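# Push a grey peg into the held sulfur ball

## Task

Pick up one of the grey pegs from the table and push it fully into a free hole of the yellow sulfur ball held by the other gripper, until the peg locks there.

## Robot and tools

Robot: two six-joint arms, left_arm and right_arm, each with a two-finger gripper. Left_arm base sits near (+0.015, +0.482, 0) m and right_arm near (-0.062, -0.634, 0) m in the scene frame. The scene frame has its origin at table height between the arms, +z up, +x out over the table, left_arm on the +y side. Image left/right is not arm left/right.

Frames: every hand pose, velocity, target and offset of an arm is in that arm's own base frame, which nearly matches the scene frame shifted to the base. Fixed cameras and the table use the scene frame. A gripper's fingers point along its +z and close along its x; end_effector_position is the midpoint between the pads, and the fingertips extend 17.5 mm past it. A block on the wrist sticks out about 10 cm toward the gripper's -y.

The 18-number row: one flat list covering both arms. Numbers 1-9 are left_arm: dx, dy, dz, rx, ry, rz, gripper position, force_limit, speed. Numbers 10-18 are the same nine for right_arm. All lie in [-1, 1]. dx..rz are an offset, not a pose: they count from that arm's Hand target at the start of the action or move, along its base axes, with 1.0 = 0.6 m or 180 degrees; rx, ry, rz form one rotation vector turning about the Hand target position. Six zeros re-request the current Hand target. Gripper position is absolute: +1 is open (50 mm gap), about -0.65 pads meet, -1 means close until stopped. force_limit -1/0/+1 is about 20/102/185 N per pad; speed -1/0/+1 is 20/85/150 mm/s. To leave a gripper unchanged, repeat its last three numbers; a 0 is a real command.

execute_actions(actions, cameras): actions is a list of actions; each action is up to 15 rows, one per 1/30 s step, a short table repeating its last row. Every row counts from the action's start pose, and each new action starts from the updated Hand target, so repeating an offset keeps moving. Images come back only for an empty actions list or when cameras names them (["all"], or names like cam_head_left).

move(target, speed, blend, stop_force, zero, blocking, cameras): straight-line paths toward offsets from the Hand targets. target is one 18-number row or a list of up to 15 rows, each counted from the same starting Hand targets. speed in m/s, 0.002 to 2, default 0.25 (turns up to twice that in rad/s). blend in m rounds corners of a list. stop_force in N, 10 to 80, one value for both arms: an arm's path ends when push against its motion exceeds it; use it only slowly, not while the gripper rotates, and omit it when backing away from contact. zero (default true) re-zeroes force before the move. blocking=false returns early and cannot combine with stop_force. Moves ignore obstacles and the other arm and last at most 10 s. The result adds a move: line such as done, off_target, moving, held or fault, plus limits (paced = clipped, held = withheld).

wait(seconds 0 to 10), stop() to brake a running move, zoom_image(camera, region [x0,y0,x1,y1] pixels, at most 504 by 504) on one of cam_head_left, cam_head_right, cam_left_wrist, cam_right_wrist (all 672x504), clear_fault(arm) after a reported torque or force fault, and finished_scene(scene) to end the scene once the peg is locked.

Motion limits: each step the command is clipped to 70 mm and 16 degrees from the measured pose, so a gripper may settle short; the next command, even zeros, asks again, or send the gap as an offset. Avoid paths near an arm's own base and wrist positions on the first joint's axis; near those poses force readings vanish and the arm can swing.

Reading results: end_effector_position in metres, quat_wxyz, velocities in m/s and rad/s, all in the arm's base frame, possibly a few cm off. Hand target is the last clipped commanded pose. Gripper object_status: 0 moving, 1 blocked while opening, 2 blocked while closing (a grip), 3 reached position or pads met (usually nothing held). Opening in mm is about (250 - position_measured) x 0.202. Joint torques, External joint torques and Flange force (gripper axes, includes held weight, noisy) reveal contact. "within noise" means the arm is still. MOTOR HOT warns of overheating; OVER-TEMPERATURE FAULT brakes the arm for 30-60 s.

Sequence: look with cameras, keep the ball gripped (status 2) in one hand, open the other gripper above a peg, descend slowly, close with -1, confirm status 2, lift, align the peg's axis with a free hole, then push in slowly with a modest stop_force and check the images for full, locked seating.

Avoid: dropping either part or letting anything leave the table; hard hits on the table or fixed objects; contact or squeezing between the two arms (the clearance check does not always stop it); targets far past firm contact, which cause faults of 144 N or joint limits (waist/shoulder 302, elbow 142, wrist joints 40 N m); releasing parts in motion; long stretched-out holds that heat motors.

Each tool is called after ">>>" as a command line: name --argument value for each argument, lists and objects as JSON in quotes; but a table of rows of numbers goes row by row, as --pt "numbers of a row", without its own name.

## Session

>>> execute_actions --actions '[]'

Scene clock: 0.00 s.
left_arm: end_effector_position=(+0.3002, -0.5232, +0.1285) position_measured=153 object_status=3 end_effector_quat_wxyz=(+0.017, -0.021, +0.786, -0.618) | right_arm: end_effector_position=(+0.6500, +0.0000, +0.3532) position_measured=3 object_status=3 end_effector_quat_wxyz=(+0.000, +0.707, +0.707, +0.000)
Joint positions: left_arm=[-0.795 0.356 2.503 -2.35 1.127 -0.206] | right_arm=[-0.053 0.167 1.62 0 1.354 -0.053]
Joint velocities: within noise
Joint torques (N m): no reading
External joint torques (N m): no reading
Flange force (N): no reading
Hand target: left_arm +0.3002, -0.5232, +0.1285; +0.017, -0.021, +0.786, -0.618 | right_arm +0.6500, +0.0000, +0.3532; +0.000, +0.707, +0.707, +0.000
Tool commands: left_gripper/position=-0.192157 left_gripper/force_limit=+1.0 left_gripper/speed=+1.0 right_gripper/position=+1.0 right_gripper/force_limit=+1.0 right_gripper/speed=+1.0
camera_calibration:
cam_left_wrist: T_world_to_cam=[[-0.99838, -0.0556318, 0.0119587, 0.279193], [-0.0403806, 0.544602, -0.837722, 0.422576], [0.0400912, -0.836847, -0.545966, -0.247824], [0, 0, 0, 1]] pos_world=[0.30574, -0.421995, 0.215359]

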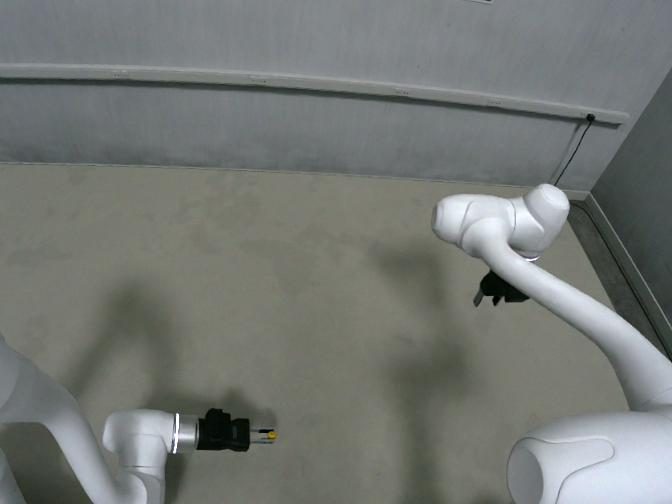

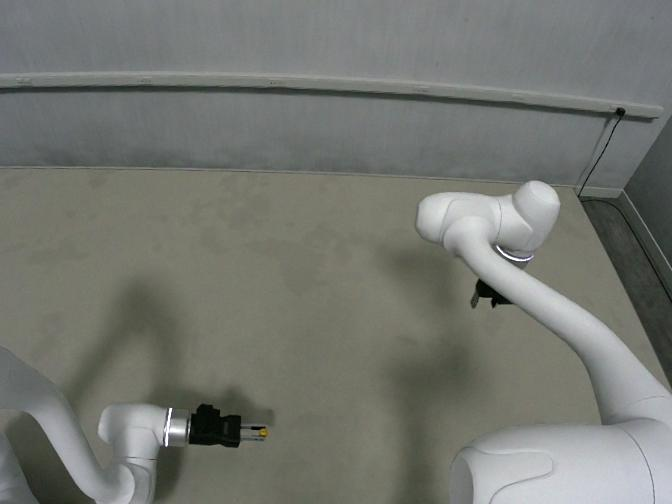

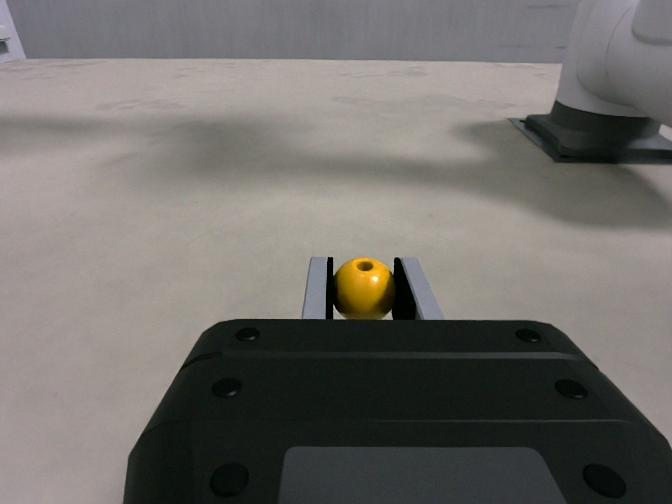

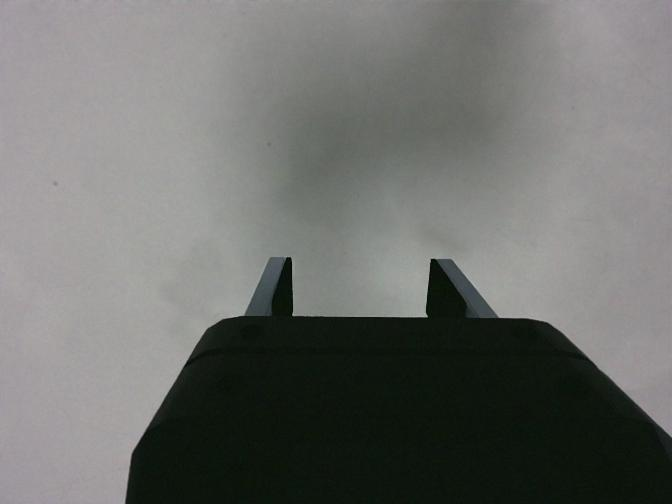

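>>> move --pt "0 0 0 0 0 0 -1 0 -1 -0.45 0 -0.04 0 0 0 1 1 1" --pt "0 0 0 0 0 0 -1 0 -1 -0.592 0.344 -0.06 0 0 0.194 1 1 1" --blend '[0.08,0]' --speed 0.3 --cameras '["cam_right_wrist","cam_left_wrist"]'

>>> zoom_image --camera "cam_left_wrist" --region '[290, 230, 450, 350]'

Scene clock: 3.60 s.
left_arm: end_effector_position=(+0.3002, -0.5232, +0.1285) position_measured=153 object_status=2 end_effector_quat_wxyz=(+0.017, -0.021, +0.786, -0.618) | right_arm: end_effector_position=(+0.2948, +0.2063, +0.3172) position_measured=3 object_status=3 end_effector_quat_wxyz=(+0.000, +0.462, +0.887, +0.000)
Joint positions: left_arm=[-0.795 0.356 2.503 -2.35 1.127 -0.206] | right_arm=[0.515 -0.301 2.119 0 1.323 -0.095]
Joint torques (N m): left_arm=[-1.49 -45.1 -9.55 -1.76 3.1 0.14] | right_arm=[1.57 -5.65 -42.48 4.37 0.36 -0.36]
External joint torques (N m): left_arm=[1.45 -2.89 -1.92 0.35 -0.2 -0.14] | right_arm=[-1.41 -5.52 0.42 -0.17 -0.29 0.36]
Flange force (N): left_arm=[-4.9 -8.2 -4.1] | right_arm=[-2.9 -10.8 -1.3]
Hand target: left_arm +0.3002, -0.5232, +0.1285; +0.017, -0.021, +0.786, -0.618 | right_arm +0.2948, +0.2064, +0.3172; +0.000, +0.462, +0.887, +0.000
Off the commanded pose: left_arm 0.000 m, 0 deg | right_arm 0.000 m, 0 deg.
move: done; blend cut to 0 m at target 1
camera_calibration:
cam_left_wrist: T_world_to_cam=[[-0.99838, -0.0556318, 0.0119587, 0.279193], [-0.0403806, 0.544602, -0.837722, 0.422576], [0.0400912, -0.836847, -0.545966, -0.247824], [0, 0, 0, 1]] pos_world=[0.30574, -0.421995, 0.215359]
cam_right_wrist: T_world_to_cam=[[-0.586642, 0.809815, 0.0070815, 0.0142028], [0.766667, 0.552525, 0.327013, -0.421128], [0.260908, 0.197269, -0.944993, 0.309963], [0, 0, 0, 1]] pos_world=[0.250325, 0.160036, 0.430527]
Images, in order (width x height): cam_left_wrist 672x504, cam_right_wrist 672x504.

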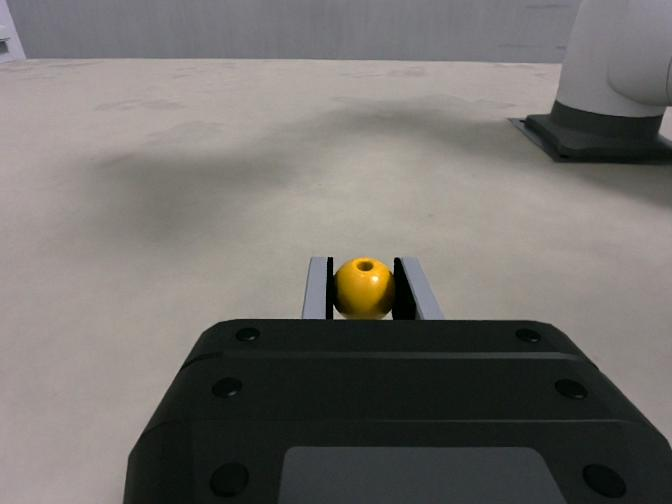

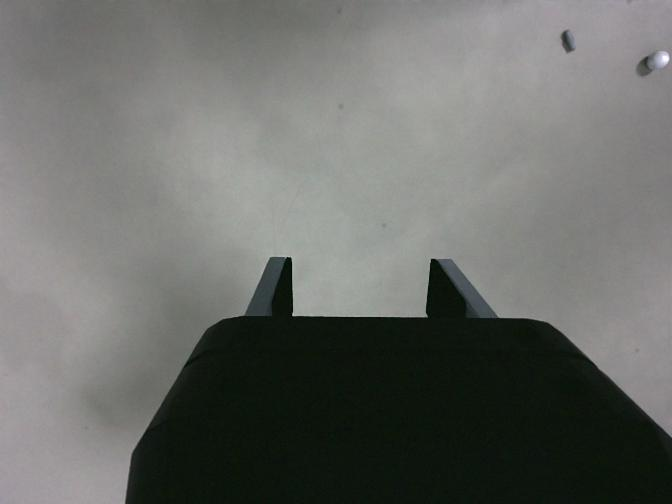

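Scaled by 3.150 from the camera's 672x504 image, which has a finer 960x720 frame.

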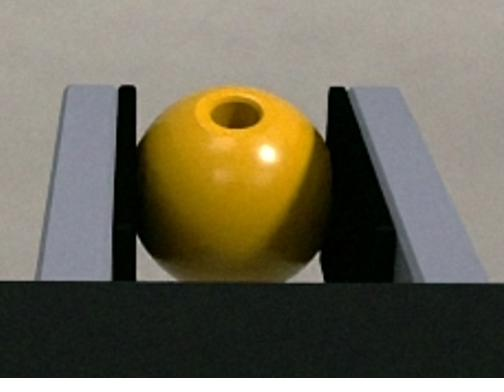

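>>> move --target '[0,0,0,0,0,0,-1,0,-1,-0.408,0.167,-0.05,0,0,0.239,1,1,1]' --speed 0.3 --cameras '["cam_right_wrist"]'

Scene clock: 6.03 s.
left_arm: end_effector_position=(+0.3002, -0.5232, +0.1285) position_measured=153 object_status=2 end_effector_quat_wxyz=(+0.017, -0.021, +0.786, -0.618) | right_arm: end_effector_position=(+0.0501, +0.3066, +0.2872) position_measured=3 object_status=3 end_effector_quat_wxyz=(+0.000, +0.105, +0.994, +0.000)
Joint positions: left_arm=[-0.795 0.356 2.503 -2.35 1.127 -0.206] | right_arm=[1.298 -0.379 2.223 0 1.298 -0.063]
Joint torques (N m): left_arm=[-1.78 -45.14 -9.72 -1.73 3.05 0.07] | right_arm=[1.43 2.64 -42.07 4.46 0.33 -0.11]
External joint torques (N m): left_arm=[1.86 -3.01 -1.71 0.32 -0.15 -0.06] | right_arm=[-1.45 -5.51 0.36 -0.3 -0.26 0.11]
Flange force (N): left_arm=[-5.2 -8.0 -5.1] | right_arm=[-4.8 -11.3 -1.9]
Hand target: left_arm +0.3002, -0.5232, +0.1285; +0.017, -0.021, +0.786, -0.618 | right_arm +0.0500, +0.3066, +0.2872; +0.000, +0.105, +0.994, +0.000
Off the commanded pose: left_arm 0.000 m, 0 deg | right_arm 0.000 m, 0 deg.
move: done
camera_calibration:
cam_right_wrist: T_world_to_cam=[[-0.981412, 0.191779, 0.00716904, -0.00117673], [0.18354, 0.927023, 0.32702, -0.364725], [0.0560698, 0.322257, -0.94499, 0.297618], [0, 0, 0, 1]] pos_world=[0.0490993, 0.242424, 0.400527]
Images, in order (width x height): cam_right_wrist 672x504.

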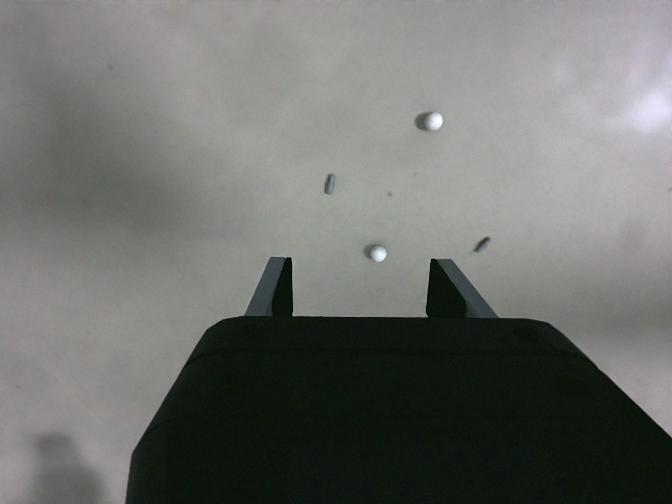

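>>> move --target '[0,0,0,0,0,0,-1,0,-1,0.02,0.019,-0.325,0,0,0,1,1,1]' --cameras '["cam_right_wrist"]'

>>> zoom_image --camera "cam_right_wrist" --region '[290, 150, 390, 250]'

Scene clock: 7.93 s.
left_arm: end_effector_position=(+0.3002, -0.5232, +0.1285) position_measured=153 object_status=2 end_effector_quat_wxyz=(+0.017, -0.021, +0.786, -0.618) | right_arm: end_effector_position=(+0.0620, +0.3180, +0.0922) position_measured=3 object_status=3 end_effector_quat_wxyz=(+0.000, +0.105, +0.994, +0.000)
Joint positions: left_arm=[-0.795 0.356 2.503 -2.35 1.127 -0.206] | right_arm=[1.271 -0.136 2.464 0 0.813 -0.089]
Joint torques (N m): left_arm=[-1.88 -45.08 -9.91 -1.76 3.12 0.1] | right_arm=[0.3 -12.47 -31.93 3.34 0.43 -0.18]
External joint torques (N m): left_arm=[1.87 -3.07 -1.44 0.37 -0.22 -0.1] | right_arm=[-0.34 -4.76 0.54 -0.22 -0.36 0.18]
Flange force (N): left_arm=[-5.0 -8.2 -5.6] | right_arm=[-0.7 -9.7 -6.8]
Hand target: left_arm +0.3002, -0.5232, +0.1285; +0.017, -0.021, +0.786, -0.618 | right_arm +0.0620, +0.3180, +0.0922; +0.000, +0.105, +0.994, +0.000
Off the commanded pose: left_arm 0.000 m, 0 deg | right_arm 0.000 m, 0 deg.
move: done
camera_calibration:
cam_right_wrist: T_world_to_cam=[[-0.981424, 0.19172, 0.00704401, 0.00985389], [0.183443, 0.927036, 0.327038, -0.313728], [0.0561697, 0.322255, -0.944985, 0.108992], [0, 0, 0, 1]] pos_world=[0.0610999, 0.253824, 0.205527]
Images, in order (width x height): cam_right_wrist 672x504.

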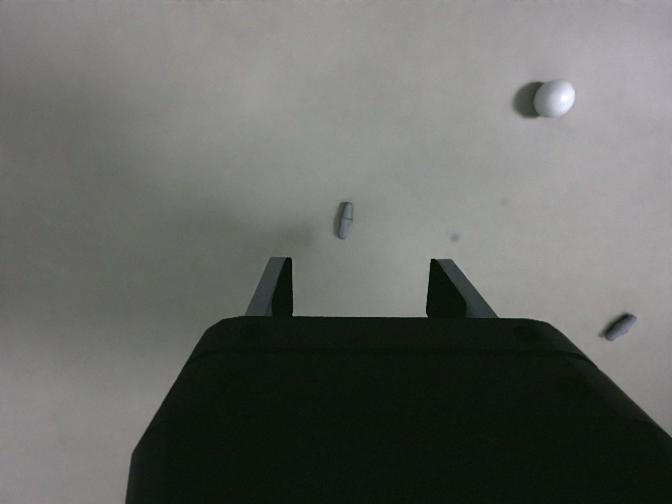

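Scaled by 5.040 from the camera's 672x504 image, which has a finer 960x720 frame.

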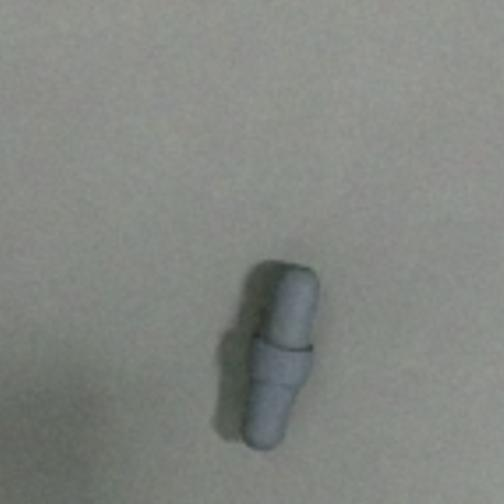

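>>> move --pt "0 0 0 0 0 0 -1 0 -1 0.016 0 -0.037 -0.2927 0.0887 -0.0491 -0.1 0 0" --pt "0 0 0 0 0 0 -1 0 -1 0.016 0 -0.1003 -0.2927 0.0887 -0.0491 -0.1 0 0" --cameras '["cam_right_wrist"]' --speed 0.2 --blend '[0.01,0]'

>>> zoom_image --camera "cam_right_wrist" --region '[290, 200, 450, 330]'

Scene clock: 12.33 s.
left_arm: end_effector_position=(+0.3002, -0.5232, +0.1285) position_measured=153 object_status=2 end_effector_quat_wxyz=(+0.017, -0.021, +0.786, -0.618) | right_arm: end_effector_position=(+0.0716, +0.3180, +0.0321) position_measured=167 object_status=3 end_effector_quat_wxyz=(-0.087, +0.167, +0.871, -0.453)
Joint positions: left_arm=[-0.795 0.356 2.503 -2.35 1.127 -0.206] | right_arm=[1.222 0.509 2.151 0.024 1.442 0.013]
Joint torques (N m): left_arm=[-1.97 -45.28 -9.72 -1.7 3.06 0.1] | right_arm=[0.45 -63.67 -18.58 2.31 2.99 -0.22]
External joint torques (N m): left_arm=[2.03 -2.87 -1.67 0.3 -0.15 -0.1] | right_arm=[-0.31 -5.57 0.8 -0.26 -0.47 0.23]
Flange force (N): left_arm=[-5.5 -7.6 -5.3] | right_arm=[-1.4 -11.0 0.8]
Hand target: left_arm +0.3002, -0.5232, +0.1285; +0.017, -0.021, +0.786, -0.618 | right_arm +0.0716, +0.3180, +0.0320; -0.087, +0.167, +0.871, -0.453
Off the commanded pose: left_arm 0.000 m, 0 deg | right_arm 0.000 m, 0 deg.
move: done
camera_calibration:
cam_right_wrist: T_world_to_cam=[[-0.930855, 0.364919, 0.0185395, -0.0394364], [0.285532, 0.758135, -0.586262, -0.220185], [-0.227993, -0.540431, -0.80991, 0.341966], [0, 0, 0, 1]] pos_world=[0.104126, 0.36613, 0.148606]
Images, in order (width x height): cam_right_wrist 672x504.

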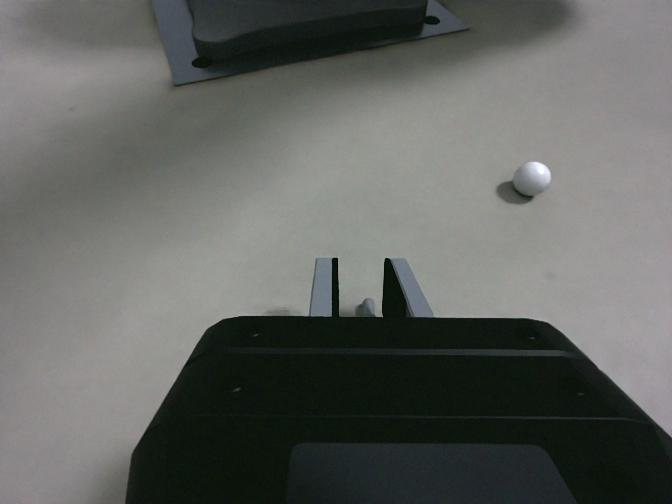

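Scaled by 3.150 from the camera's 672x504 image, which has a finer 960x720 frame.

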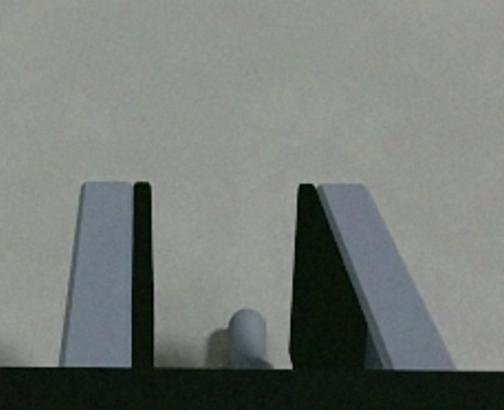

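>>> move --pt "0 0 0 0 0 0 -1 0 -1 -0.0067 0.0003 0 0 0 0 -0.1 0 0" --pt "0 0 0 0 0 0 -1 0 -1 -0.0067 0.0003 -0.02 0 0 0 -0.1 0 0" --cameras '["cam_right_wrist"]' --speed 0.03

>>> zoom_image --camera "cam_right_wrist" --region '[290, 200, 450, 330]'

Scene clock: 14.37 s.
left_arm: end_effector_position=(+0.3002, -0.5232, +0.1285) position_measured=153 object_status=2 end_effector_quat_wxyz=(+0.017, -0.021, +0.786, -0.618) | right_arm: end_effector_position=(+0.0676, +0.3182, +0.0200) position_measured=167 object_status=3 end_effector_quat_wxyz=(-0.087, +0.167, +0.871, -0.453)
Joint positions: left_arm=[-0.795 0.356 2.503 -2.35 1.127 -0.206] | right_arm=[1.229 0.529 2.154 0.03 1.418 0.016]
Joint torques (N m): left_arm=[-1.65 -45.11 -9.64 -1.74 3.04 0.13] | right_arm=[1.08 -66.68 -17.83 2.16 2.82 -0.19]
External joint torques (N m): left_arm=[1.61 -2.97 -1.67 0.35 -0.14 -0.13] | right_arm=[-1.4 -3.13 0.99 -0.21 -0.3 0.19]
Flange force (N): left_arm=[-4.8 -8.1 -4.8] | right_arm=[-3.1 -6.7 1.2]
Hand target: left_arm +0.3002, -0.5232, +0.1285; +0.017, -0.021, +0.786, -0.618 | right_arm +0.0676, +0.3182, +0.0200; -0.087, +0.167, +0.871, -0.453
Off the commanded pose: left_arm 0.000 m, 0 deg | right_arm 0.000 m, 0 deg.
move: done
camera_calibration:
cam_right_wrist: T_world_to_cam=[[-0.930862, 0.364901, 0.0185102, -0.0429992], [0.285503, 0.758062, -0.586371, -0.226185], [-0.227999, -0.540545, -0.809831, 0.331476], [0, 0, 0, 1]] pos_world=[0.100126, 0.36633, 0.136607]
Images, in order (width x height): cam_right_wrist 672x504.

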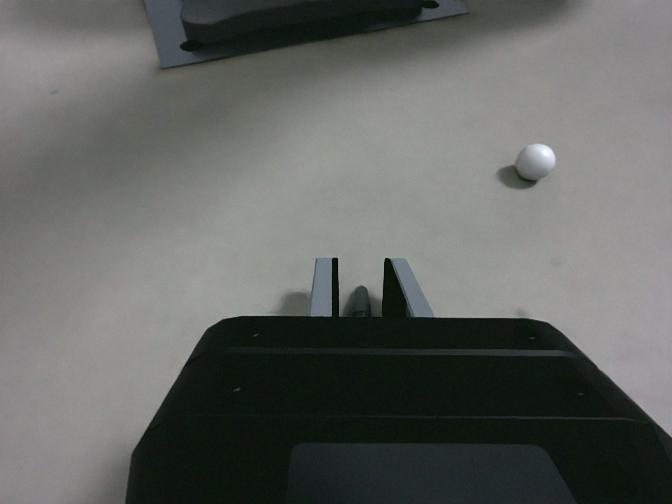

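Scaled by 3.150 from the camera's 672x504 image, which has a finer 960x720 frame.

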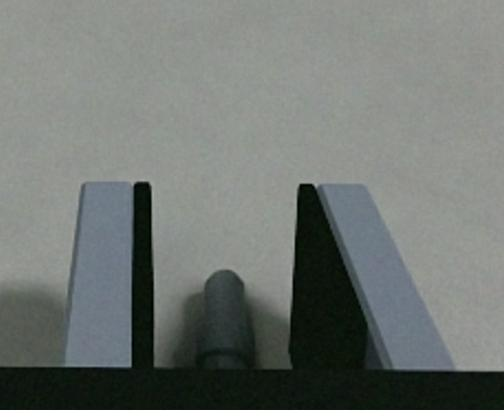

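>>> move --target '[0,0,0,0,0,0,-1,0,-1,0,0,0,0,0,0,-1,-0.6,-1]' --cameras '["cam_right_wrist"]'

>>> zoom_image --camera "cam_right_wrist" --region '[290, 200, 450, 330]'

Scene clock: 15.57 s.
left_arm: end_effector_position=(+0.3002, -0.5232, +0.1285) position_measured=153 object_status=2 end_effector_quat_wxyz=(+0.017, -0.021, +0.786, -0.618) | right_arm: end_effector_position=(+0.0676, +0.3182, +0.0200) position_measured=224 object_status=2 end_effector_quat_wxyz=(-0.087, +0.167, +0.871, -0.453)
Joint positions: left_arm=[-0.795 0.356 2.503 -2.35 1.127 -0.206] | right_arm=[1.229 0.529 2.154 0.03 1.418 0.016]
Joint torques (N m): left_arm=[-2.03 -45.32 -9.86 -1.76 3.05 0.15] | right_arm=[-0.28 -65.22 -17.7 2.19 2.88 -0.16]
External joint torques (N m): left_arm=[1.97 -2.82 -1.72 0.34 -0.14 -0.15] | right_arm=[0.28 -4.99 0.88 -0.24 -0.36 0.16]
Flange force (N): left_arm=[-5.7 -7.6 -5.2] | right_arm=[-0.3 -10.1 0.7]
Hand target: left_arm +0.3002, -0.5232, +0.1285; +0.017, -0.021, +0.786, -0.618 | right_arm +0.0676, +0.3182, +0.0200; -0.087, +0.167, +0.871, -0.453
Off the commanded pose: left_arm 0.000 m, 0 deg | right_arm 0.000 m, 0 deg.
move: done
camera_calibration:
cam_right_wrist: T_world_to_cam=[[-0.930862, 0.364901, 0.0185102, -0.0429992], [0.285503, 0.758062, -0.586371, -0.226185], [-0.227999, -0.540545, -0.809831, 0.331476], [0, 0, 0, 1]] pos_world=[0.100126, 0.36633, 0.136607]
Images, in order (width x height): cam_right_wrist 672x504.

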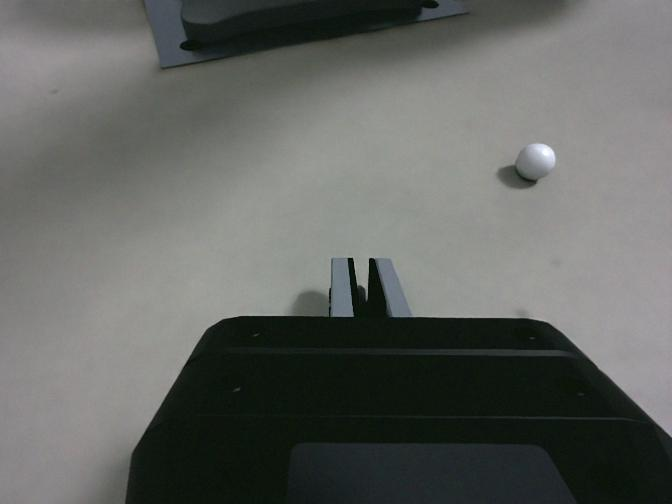

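Scaled by 3.150 from the camera's 672x504 image, which has a finer 960x720 frame.

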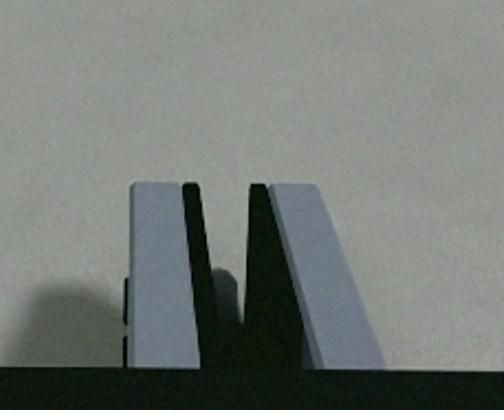

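>>> move --pt "0 0 0 0 0 0 -1 0 -1 0 0 0.3 0 0 0 -1 -0.6 -1" --pt "0 0 0 0 0 0 -1 0 -1 0.553 0.393 0.3 0.508 -0.0892 0.1015 -1 -0.6 -1" --speed 0.28 --blend '[0.05,0]' --cameras '["all"]'

>>> zoom_image --camera "cam_right_wrist" --region '[260, 130, 470, 320]'

>>> zoom_image --camera "cam_left_wrist" --region '[290, 130, 450, 330]'

Scene clock: 22.77 s.
left_arm: end_effector_position=(+0.3002, -0.5232, +0.1285) position_measured=153 object_status=2 end_effector_quat_wxyz=(+0.017, -0.021, +0.786, -0.618) | right_arm: end_effector_position=(+0.3994, +0.5540, +0.2000) position_measured=224 object_status=2 end_effector_quat_wxyz=(-0.004, -0.016, +0.947, +0.320)
Joint positions: left_arm=[-0.795 0.356 2.503 -2.35 1.127 -0.206] | right_arm=[0.689 0.168 2.041 0.853 0.689 -1.526]
Joint torques (N m): left_arm=[-1.7 -45.01 -9.83 -1.76 3.1 0.08] | right_arm=[0.46 -51.18 -38.49 3.7 0.18 -0.17]
External joint torques (N m): left_arm=[1.57 -2.93 -1.65 0.36 -0.19 -0.08] | right_arm=[-0.49 -4.41 0.63 -0.3 -0.27 0.16]
Flange force (N): left_arm=[-4.7 -8.0 -4.7] | right_arm=[5.4 -1.2 -6.9]
Hand target: left_arm +0.3002, -0.5232, +0.1285; +0.017, -0.021, +0.786, -0.618 | right_arm +0.3994, +0.5540, +0.2000; -0.004, -0.016, +0.947, +0.320
Off the commanded pose: left_arm 0.000 m, 0 deg | right_arm 0.000 m, 0 deg.
move: done
camera_calibration:
cam_left_wrist: T_world_to_cam=[[-0.99838, -0.0556318, 0.0119587, 0.279193], [-0.0403806, 0.544602, -0.837722, 0.422576], [0.0400912, -0.836847, -0.545966, -0.247824], [0, 0, 0, 1]] pos_world=[0.30574, -0.421995, 0.215359]
cam_right_wrist: T_world_to_cam=[[-0.998685, -0.0507402, -0.00731339, 0.43902], [-0.0341701, 0.552511, 0.832805, -0.436371], [-0.038216, 0.831959, -0.553519, -0.207059], [0, 0, 0, 1]] pos_world=[0.415619, 0.435641, 0.252011]

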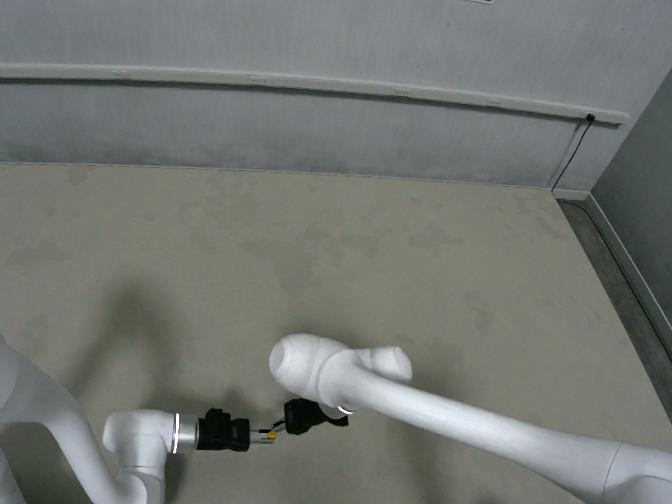

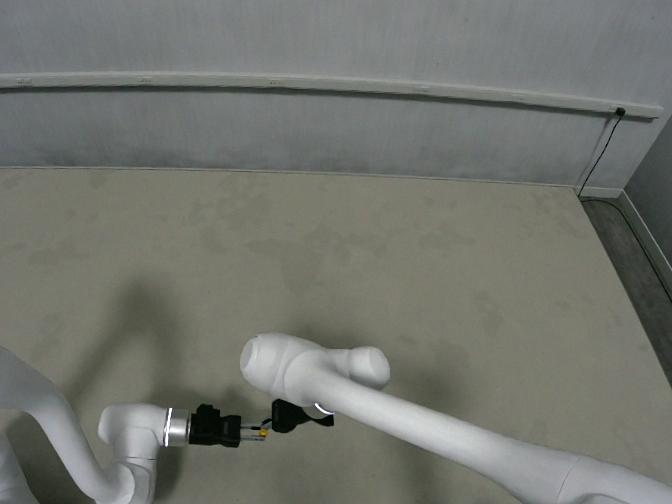

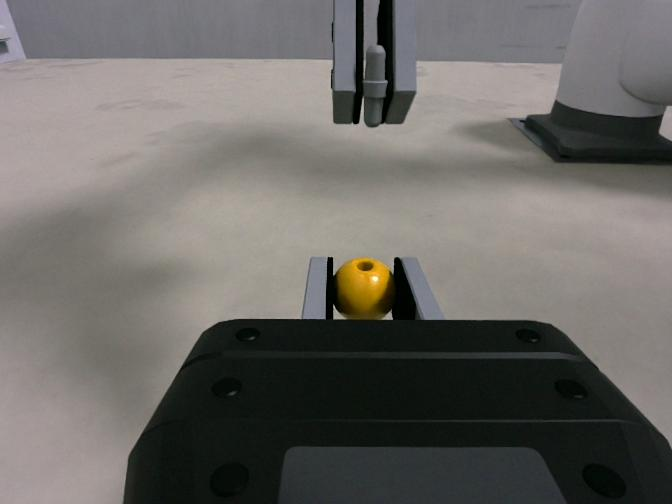

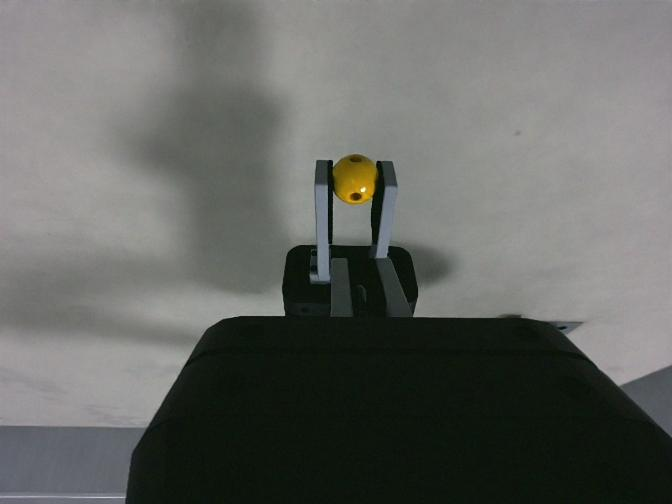

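Scaled by 2.400 from the camera's 672x504 image, which has a finer 960x720 frame.

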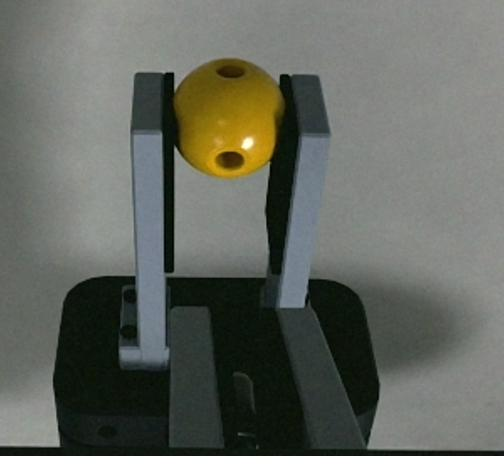

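Scaled by 2.520 from the camera's 672x504 image, which has a finer 960x720 frame.

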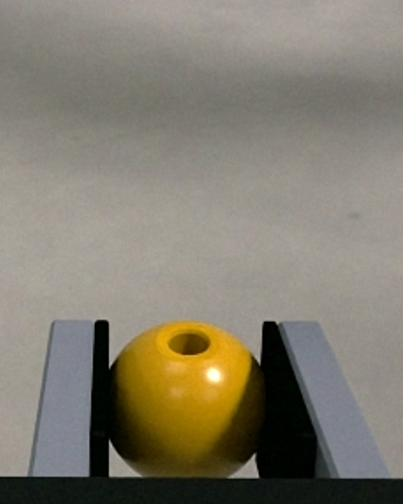

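>>> move --target '[0,0,0,0,0,0,-1,0,-1,0,0.0018,-0.0617,0,0,0,-1,-0.6,-1]' --speed 0.1 --cameras '["cam_left_wrist","cam_right_wrist"]'

>>> zoom_image --camera "cam_right_wrist" --region '[320, 220, 400, 320]'

>>> zoom_image --camera "cam_left_wrist" --region '[320, 190, 420, 320]'

Scene clock: 24.13 s.
left_arm: end_effector_position=(+0.3002, -0.5232, +0.1285) position_measured=153 object_status=2 end_effector_quat_wxyz=(+0.017, -0.021, +0.786, -0.618) | right_arm: end_effector_position=(+0.3994, +0.5551, +0.1630) position_measured=224 object_status=2 end_effector_quat_wxyz=(-0.004, -0.016, +0.947, +0.320)
Joint positions: left_arm=[-0.795 0.356 2.503 -2.35 1.127 -0.206] | right_arm=[0.691 0.211 2.071 0.926 0.642 -1.617]
Joint torques (N m): left_arm=[-2.08 -45.07 -9.64 -1.69 3.06 0.04] | right_arm=[0.35 -54.18 -36.75 3.28 0.37 0.12]
External joint torques (N m): left_arm=[2.19 -3.07 -1.87 0.28 -0.15 -0.04] | right_arm=[-0.16 -4.21 0.46 -0.26 -0.3 -0.12]
Flange force (N): left_arm=[-5.9 -8.0 -5.5] | right_arm=[5.0 -0.9 -6.4]
Hand target: left_arm +0.3002, -0.5232, +0.1285; +0.017, -0.021, +0.786, -0.618 | right_arm +0.3994, +0.5551, +0.1630; -0.004, -0.016, +0.947, +0.320
Off the commanded pose: left_arm 0.000 m, 0 deg | right_arm 0.000 m, 0 deg.
move: done
camera_calibration:
cam_left_wrist: T_world_to_cam=[[-0.99838, -0.0556318, 0.0119587, 0.279193], [-0.0403806, 0.544602, -0.837722, 0.422576], [0.0400912, -0.836847, -0.545966, -0.247824], [0, 0, 0, 1]] pos_world=[0.30574, -0.421995, 0.215359]
cam_right_wrist: T_world_to_cam=[[-0.998685, -0.0507418, -0.00731745, 0.438807], [-0.0341711, 0.552442, 0.832851, -0.406144], [-0.0382178, 0.832006, -0.553449, -0.228489], [0, 0, 0, 1]] pos_world=[0.415619, 0.436741, 0.215011]
Images, in order (width x height): cam_left_wrist 672x504, cam_right_wrist 672x504.

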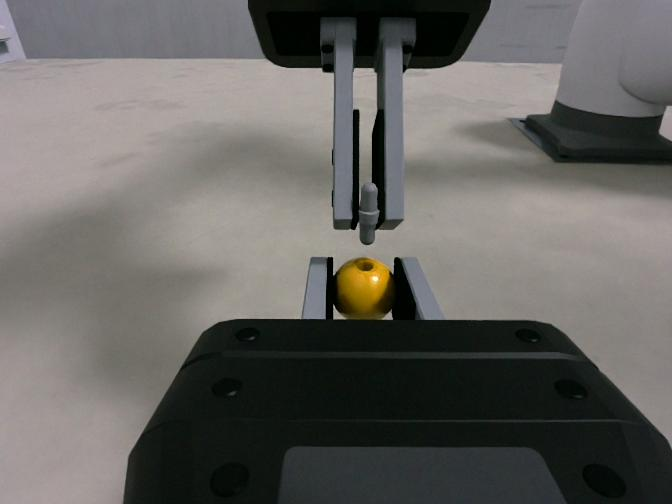

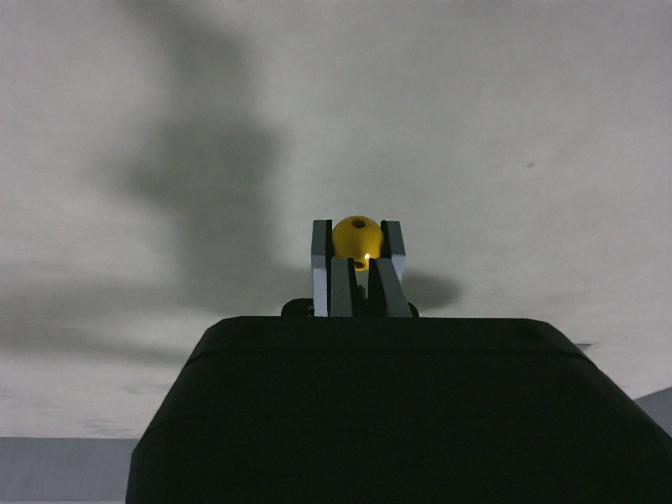

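Scaled by 5.040 from the camera's 672x504 image, which has a finer 960x720 frame.

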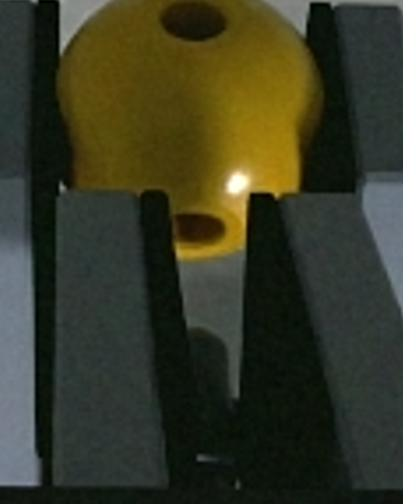

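Scaled by 3.877 from the camera's 672x504 image, which has a finer 960x720 frame.

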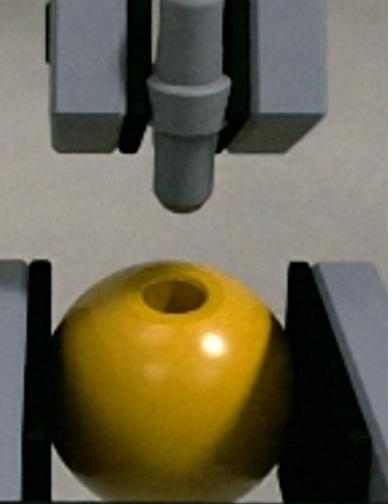

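>>> move --pt "0 0 0 0 0 0 -1 0 -1 0.0005 0.0005 -0.0108 0 0 0 -1 -0.6 -1" --pt "0 0 0 0 0 0 -1 0 -1 0.0005 0.00125 -0.03 0 0 0 -1 -0.6 -1" --speed '[0.03, 0.01]' --stop_force 30 --cameras '["cam_left_wrist","cam_right_wrist"]'

>>> zoom_image --camera "cam_left_wrist" --region '[320, 190, 420, 320]'

Scene clock: 27.10 s.
left_arm: end_effector_position=(+0.3002, -0.5232, +0.1285) position_measured=153 object_status=2 end_effector_quat_wxyz=(+0.016, -0.021, +0.786, -0.618) | right_arm: end_effector_position=(+0.3997, +0.5558, +0.1489) position_measured=224 object_status=2 end_effector_quat_wxyz=(-0.004, -0.016, +0.947, +0.320)
Joint positions: left_arm=[-0.795 0.356 2.503 -2.35 1.127 -0.206] | right_arm=[0.691 0.229 2.081 0.957 0.625 -1.656]
Joint torques (N m): left_arm=[-10.43 -69.07 -27.28 -1.72 17.15 0.19] | right_arm=[1.08 -26.96 -23.94 0.7 -2.76 -0.11]
External joint torques (N m): left_arm=[10.4 20.78 15.92 0.33 -14.24 -0.19] | right_arm=[-0.96 -32.5 -11.54 2.17 2.9 0.11]
Flange force (N): left_arm=[-14.4 31.4 -8.6] | right_arm=[14.9 13.9 -49.7]
Hand target: left_arm +0.3002, -0.5232, +0.1285; +0.017, -0.021, +0.786, -0.618 | right_arm +0.3997, +0.5558, +0.1489; -0.004, -0.016, +0.947, +0.320 (not the last commanded pose)
Off the commanded pose: left_arm 0.000 m, 0 deg | right_arm 0.004 m, 0 deg.
move: contact (right_arm); path passed 1 of 2 targets
camera_calibration:
cam_left_wrist: T_world_to_cam=[[-0.998384, -0.0555462, 0.0120089, 0.279221], [-0.0403795, 0.544676, -0.837674, 0.422513], [0.0399886, -0.836805, -0.546038, -0.247814], [0, 0, 0, 1]] pos_world=[0.30574, -0.421995, 0.215259]
cam_right_wrist: T_world_to_cam=[[-0.998686, -0.050709, -0.00747003, 0.439056], [-0.0342696, 0.552209, 0.833001, -0.394666], [-0.0381157, 0.832162, -0.553221, -0.237021], [0, 0, 0, 1]] pos_world=[0.41592, 0.437442, 0.200911]
Images, in order (width x height): cam_left_wrist 672x504, cam_right_wrist 672x504.

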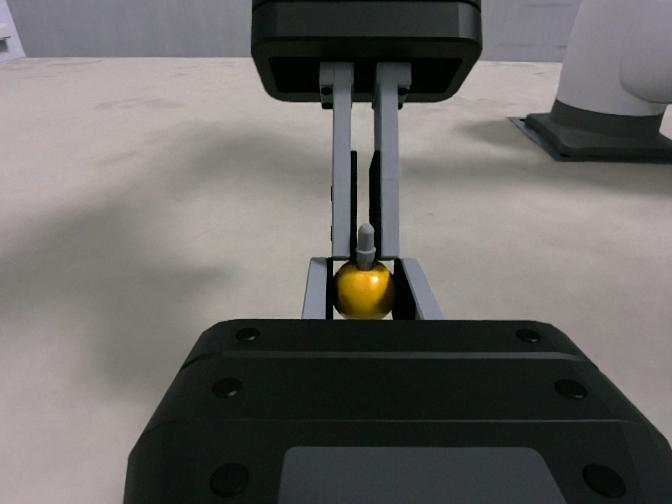

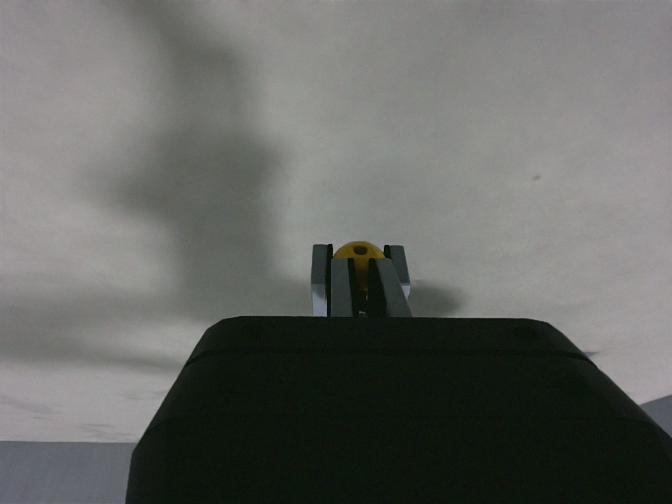

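Scaled by 3.877 from the camera's 672x504 image, which has a finer 960x720 frame.

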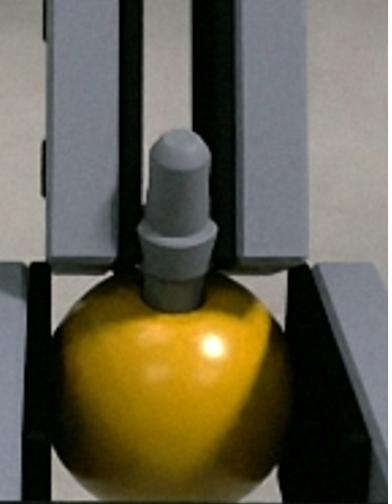

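>>> move --pt "0 0 0 0 0 0 -1 0 -1 0 0 0 0 0 0 -0.37 -0.6 -1" --pt "0 0 0 0 0 0 -1 0 -1 0.0013 -0.0405 0.053 0 0 0 -0.37 -0.6 -1" --speed 0.06 --cameras '["cam_left_wrist"]'

>>> zoom_image --camera "cam_left_wrist" --region '[320, 190, 420, 320]'

Scene clock: 29.30 s.
left_arm: end_effector_position=(+0.3002, -0.5232, +0.1285) position_measured=153 object_status=2 end_effector_quat_wxyz=(+0.017, -0.021, +0.786, -0.618) | right_arm: end_effector_position=(+0.4005, +0.5315, +0.1806) position_measured=208 object_status=3 end_effector_quat_wxyz=(-0.004, -0.016, +0.947, +0.320)
Joint positions: left_arm=[-0.795 0.356 2.503 -2.35 1.127 -0.206] | right_arm=[0.655 0.169 2.084 0.895 0.681 -1.607]
Joint torques (N m): left_arm=[-1.64 -44.92 -9.85 -1.7 3.08 0.11] | right_arm=[-1.26 -48.31 -37.15 3.49 0.27 0.05]
External joint torques (N m): left_arm=[1.63 -3.25 -1.47 0.31 -0.18 -0.11] | right_arm=[1.28 -6.07 0.36 -0.28 -0.22 -0.06]
Flange force (N): left_arm=[-4.3 -8.7 -5.3] | right_arm=[8.7 1.1 -7.9]
Hand target: left_arm +0.3002, -0.5232, +0.1285; +0.017, -0.021, +0.786, -0.618 | right_arm +0.4005, +0.5315, +0.1807; -0.004, -0.016, +0.947, +0.320
Off the commanded pose: left_arm 0.000 m, 0 deg | right_arm 0.000 m, 0 deg.
move: done
camera_calibration:
cam_left_wrist: T_world_to_cam=[[-0.99838, -0.0556318, 0.0119587, 0.279193], [-0.0403806, 0.544602, -0.837722, 0.422576], [0.0400912, -0.836847, -0.545966, -0.247824], [0, 0, 0, 1]] pos_world=[0.30574, -0.421995, 0.215359]
Images, in order (width x height): cam_left_wrist 672x504.

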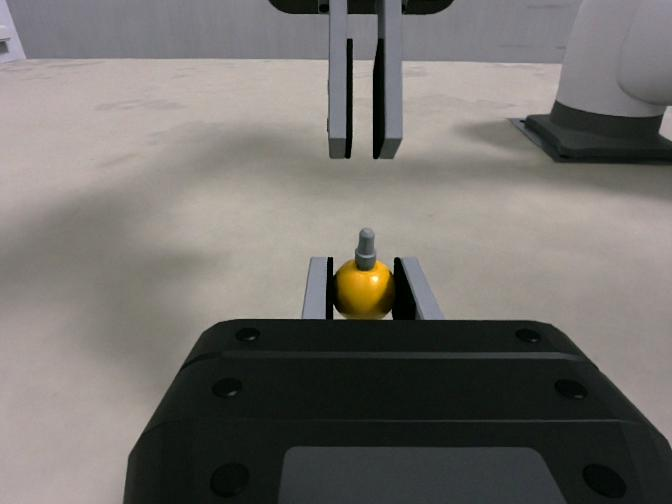

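Scaled by 3.877 from the camera's 672x504 image, which has a finer 960x720 frame.

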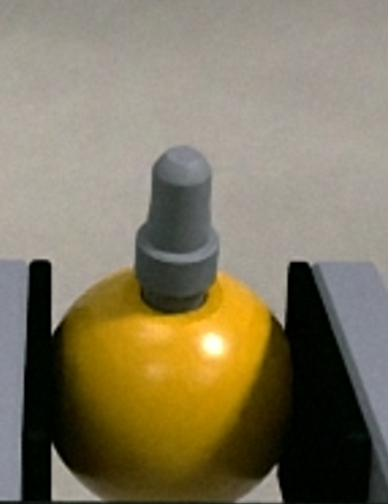

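>>> move --pt "0 0 0 0 0 0 -1 0 -1 0.0057 0.0625 0.043 -0.1942 -0.0064 0 -1 -0.6 0" --pt "0 0 0 0 0 0 -1 0 -1 0.0057 0.0643 -0.0037 -0.1942 -0.0064 0 -1 -0.6 0" --speed 0.12 --cameras '["cam_left_wrist","cam_right_wrist"]'

>>> zoom_image --camera "cam_left_wrist" --region '[310, 180, 430, 330]'

>>> zoom_image --camera "cam_right_wrist" --region '[290, 180, 430, 330]'

Scene clock: 34.70 s.
left_arm: end_effector_position=(+0.3002, -0.5232, +0.1285) position_measured=153 object_status=2 end_effector_quat_wxyz=(+0.017, -0.021, +0.786, -0.618) | right_arm: end_effector_position=(+0.4039, +0.5700, +0.1786) position_measured=251 object_status=3 end_effector_quat_wxyz=(+0.001, -0.017, +1.000, +0.021)
Joint positions: left_arm=[-0.795 0.356 2.503 -2.35 1.127 -0.206] | right_arm=[0.894 0.327 1.75 0.029 1.032 -0.725]
Joint torques (N m): left_arm=[-1.62 -45.05 -9.88 -1.71 3.12 0.13] | right_arm=[0.44 -68.74 -38.49 4.09 0.26 -0.12]
External joint torques (N m): left_arm=[1.58 -3.16 -1.43 0.33 -0.21 -0.13] | right_arm=[-0.64 -2.84 0.45 -0.29 -0.32 0.12]
Flange force (N): left_arm=[-4.3 -8.6 -5.2] | right_arm=[2.6 -4.5 -1.5]
Hand target: left_arm +0.3002, -0.5232, +0.1285; +0.017, -0.021, +0.786, -0.618 | right_arm +0.4039, +0.5700, +0.1785; +0.001, -0.017, +1.000, +0.021
Off the commanded pose: left_arm 0.000 m, 0 deg | right_arm 0.000 m, 0 deg.
move: done
camera_calibration:
cam_left_wrist: T_world_to_cam=[[-0.99838, -0.0556318, 0.0119587, 0.279193], [-0.0403806, 0.544602, -0.837722, 0.422576], [0.0400912, -0.836847, -0.545966, -0.247824], [0, 0, 0, 1]] pos_world=[0.30574, -0.421995, 0.215359]
cam_right_wrist: T_world_to_cam=[[-0.998649, -0.0518053, 0.00412677, 0.442794], [-0.0467148, 0.929635, 0.365509, -0.553694], [-0.0227717, 0.364823, -0.930798, 0.0952464], [0, 0, 0, 1]] pos_world=[0.418499, 0.502924, 0.289208]
Images, in order (width x height): cam_left_wrist 672x504, cam_right_wrist 672x504.

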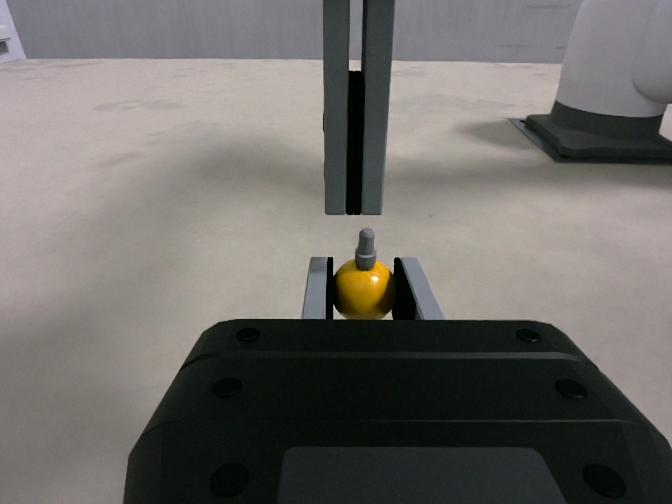

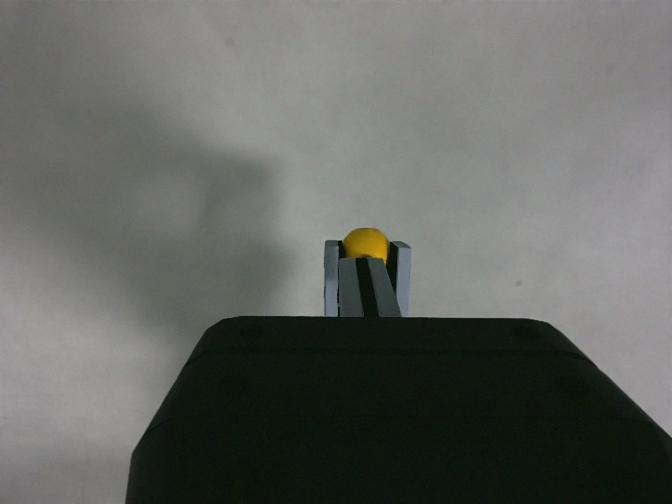

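Scaled by 3.360 from the camera's 672x504 image, which has a finer 960x720 frame.

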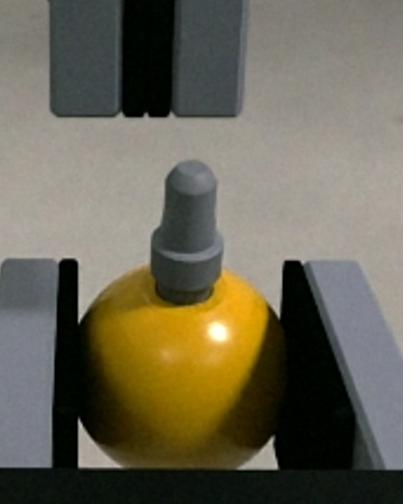

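Scaled by 3.360 from the camera's 672x504 image, which has a finer 960x720 frame.

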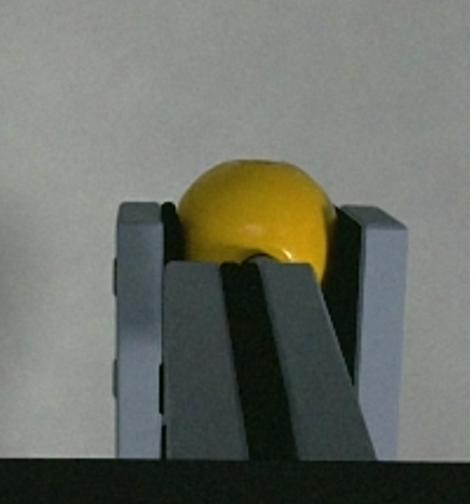

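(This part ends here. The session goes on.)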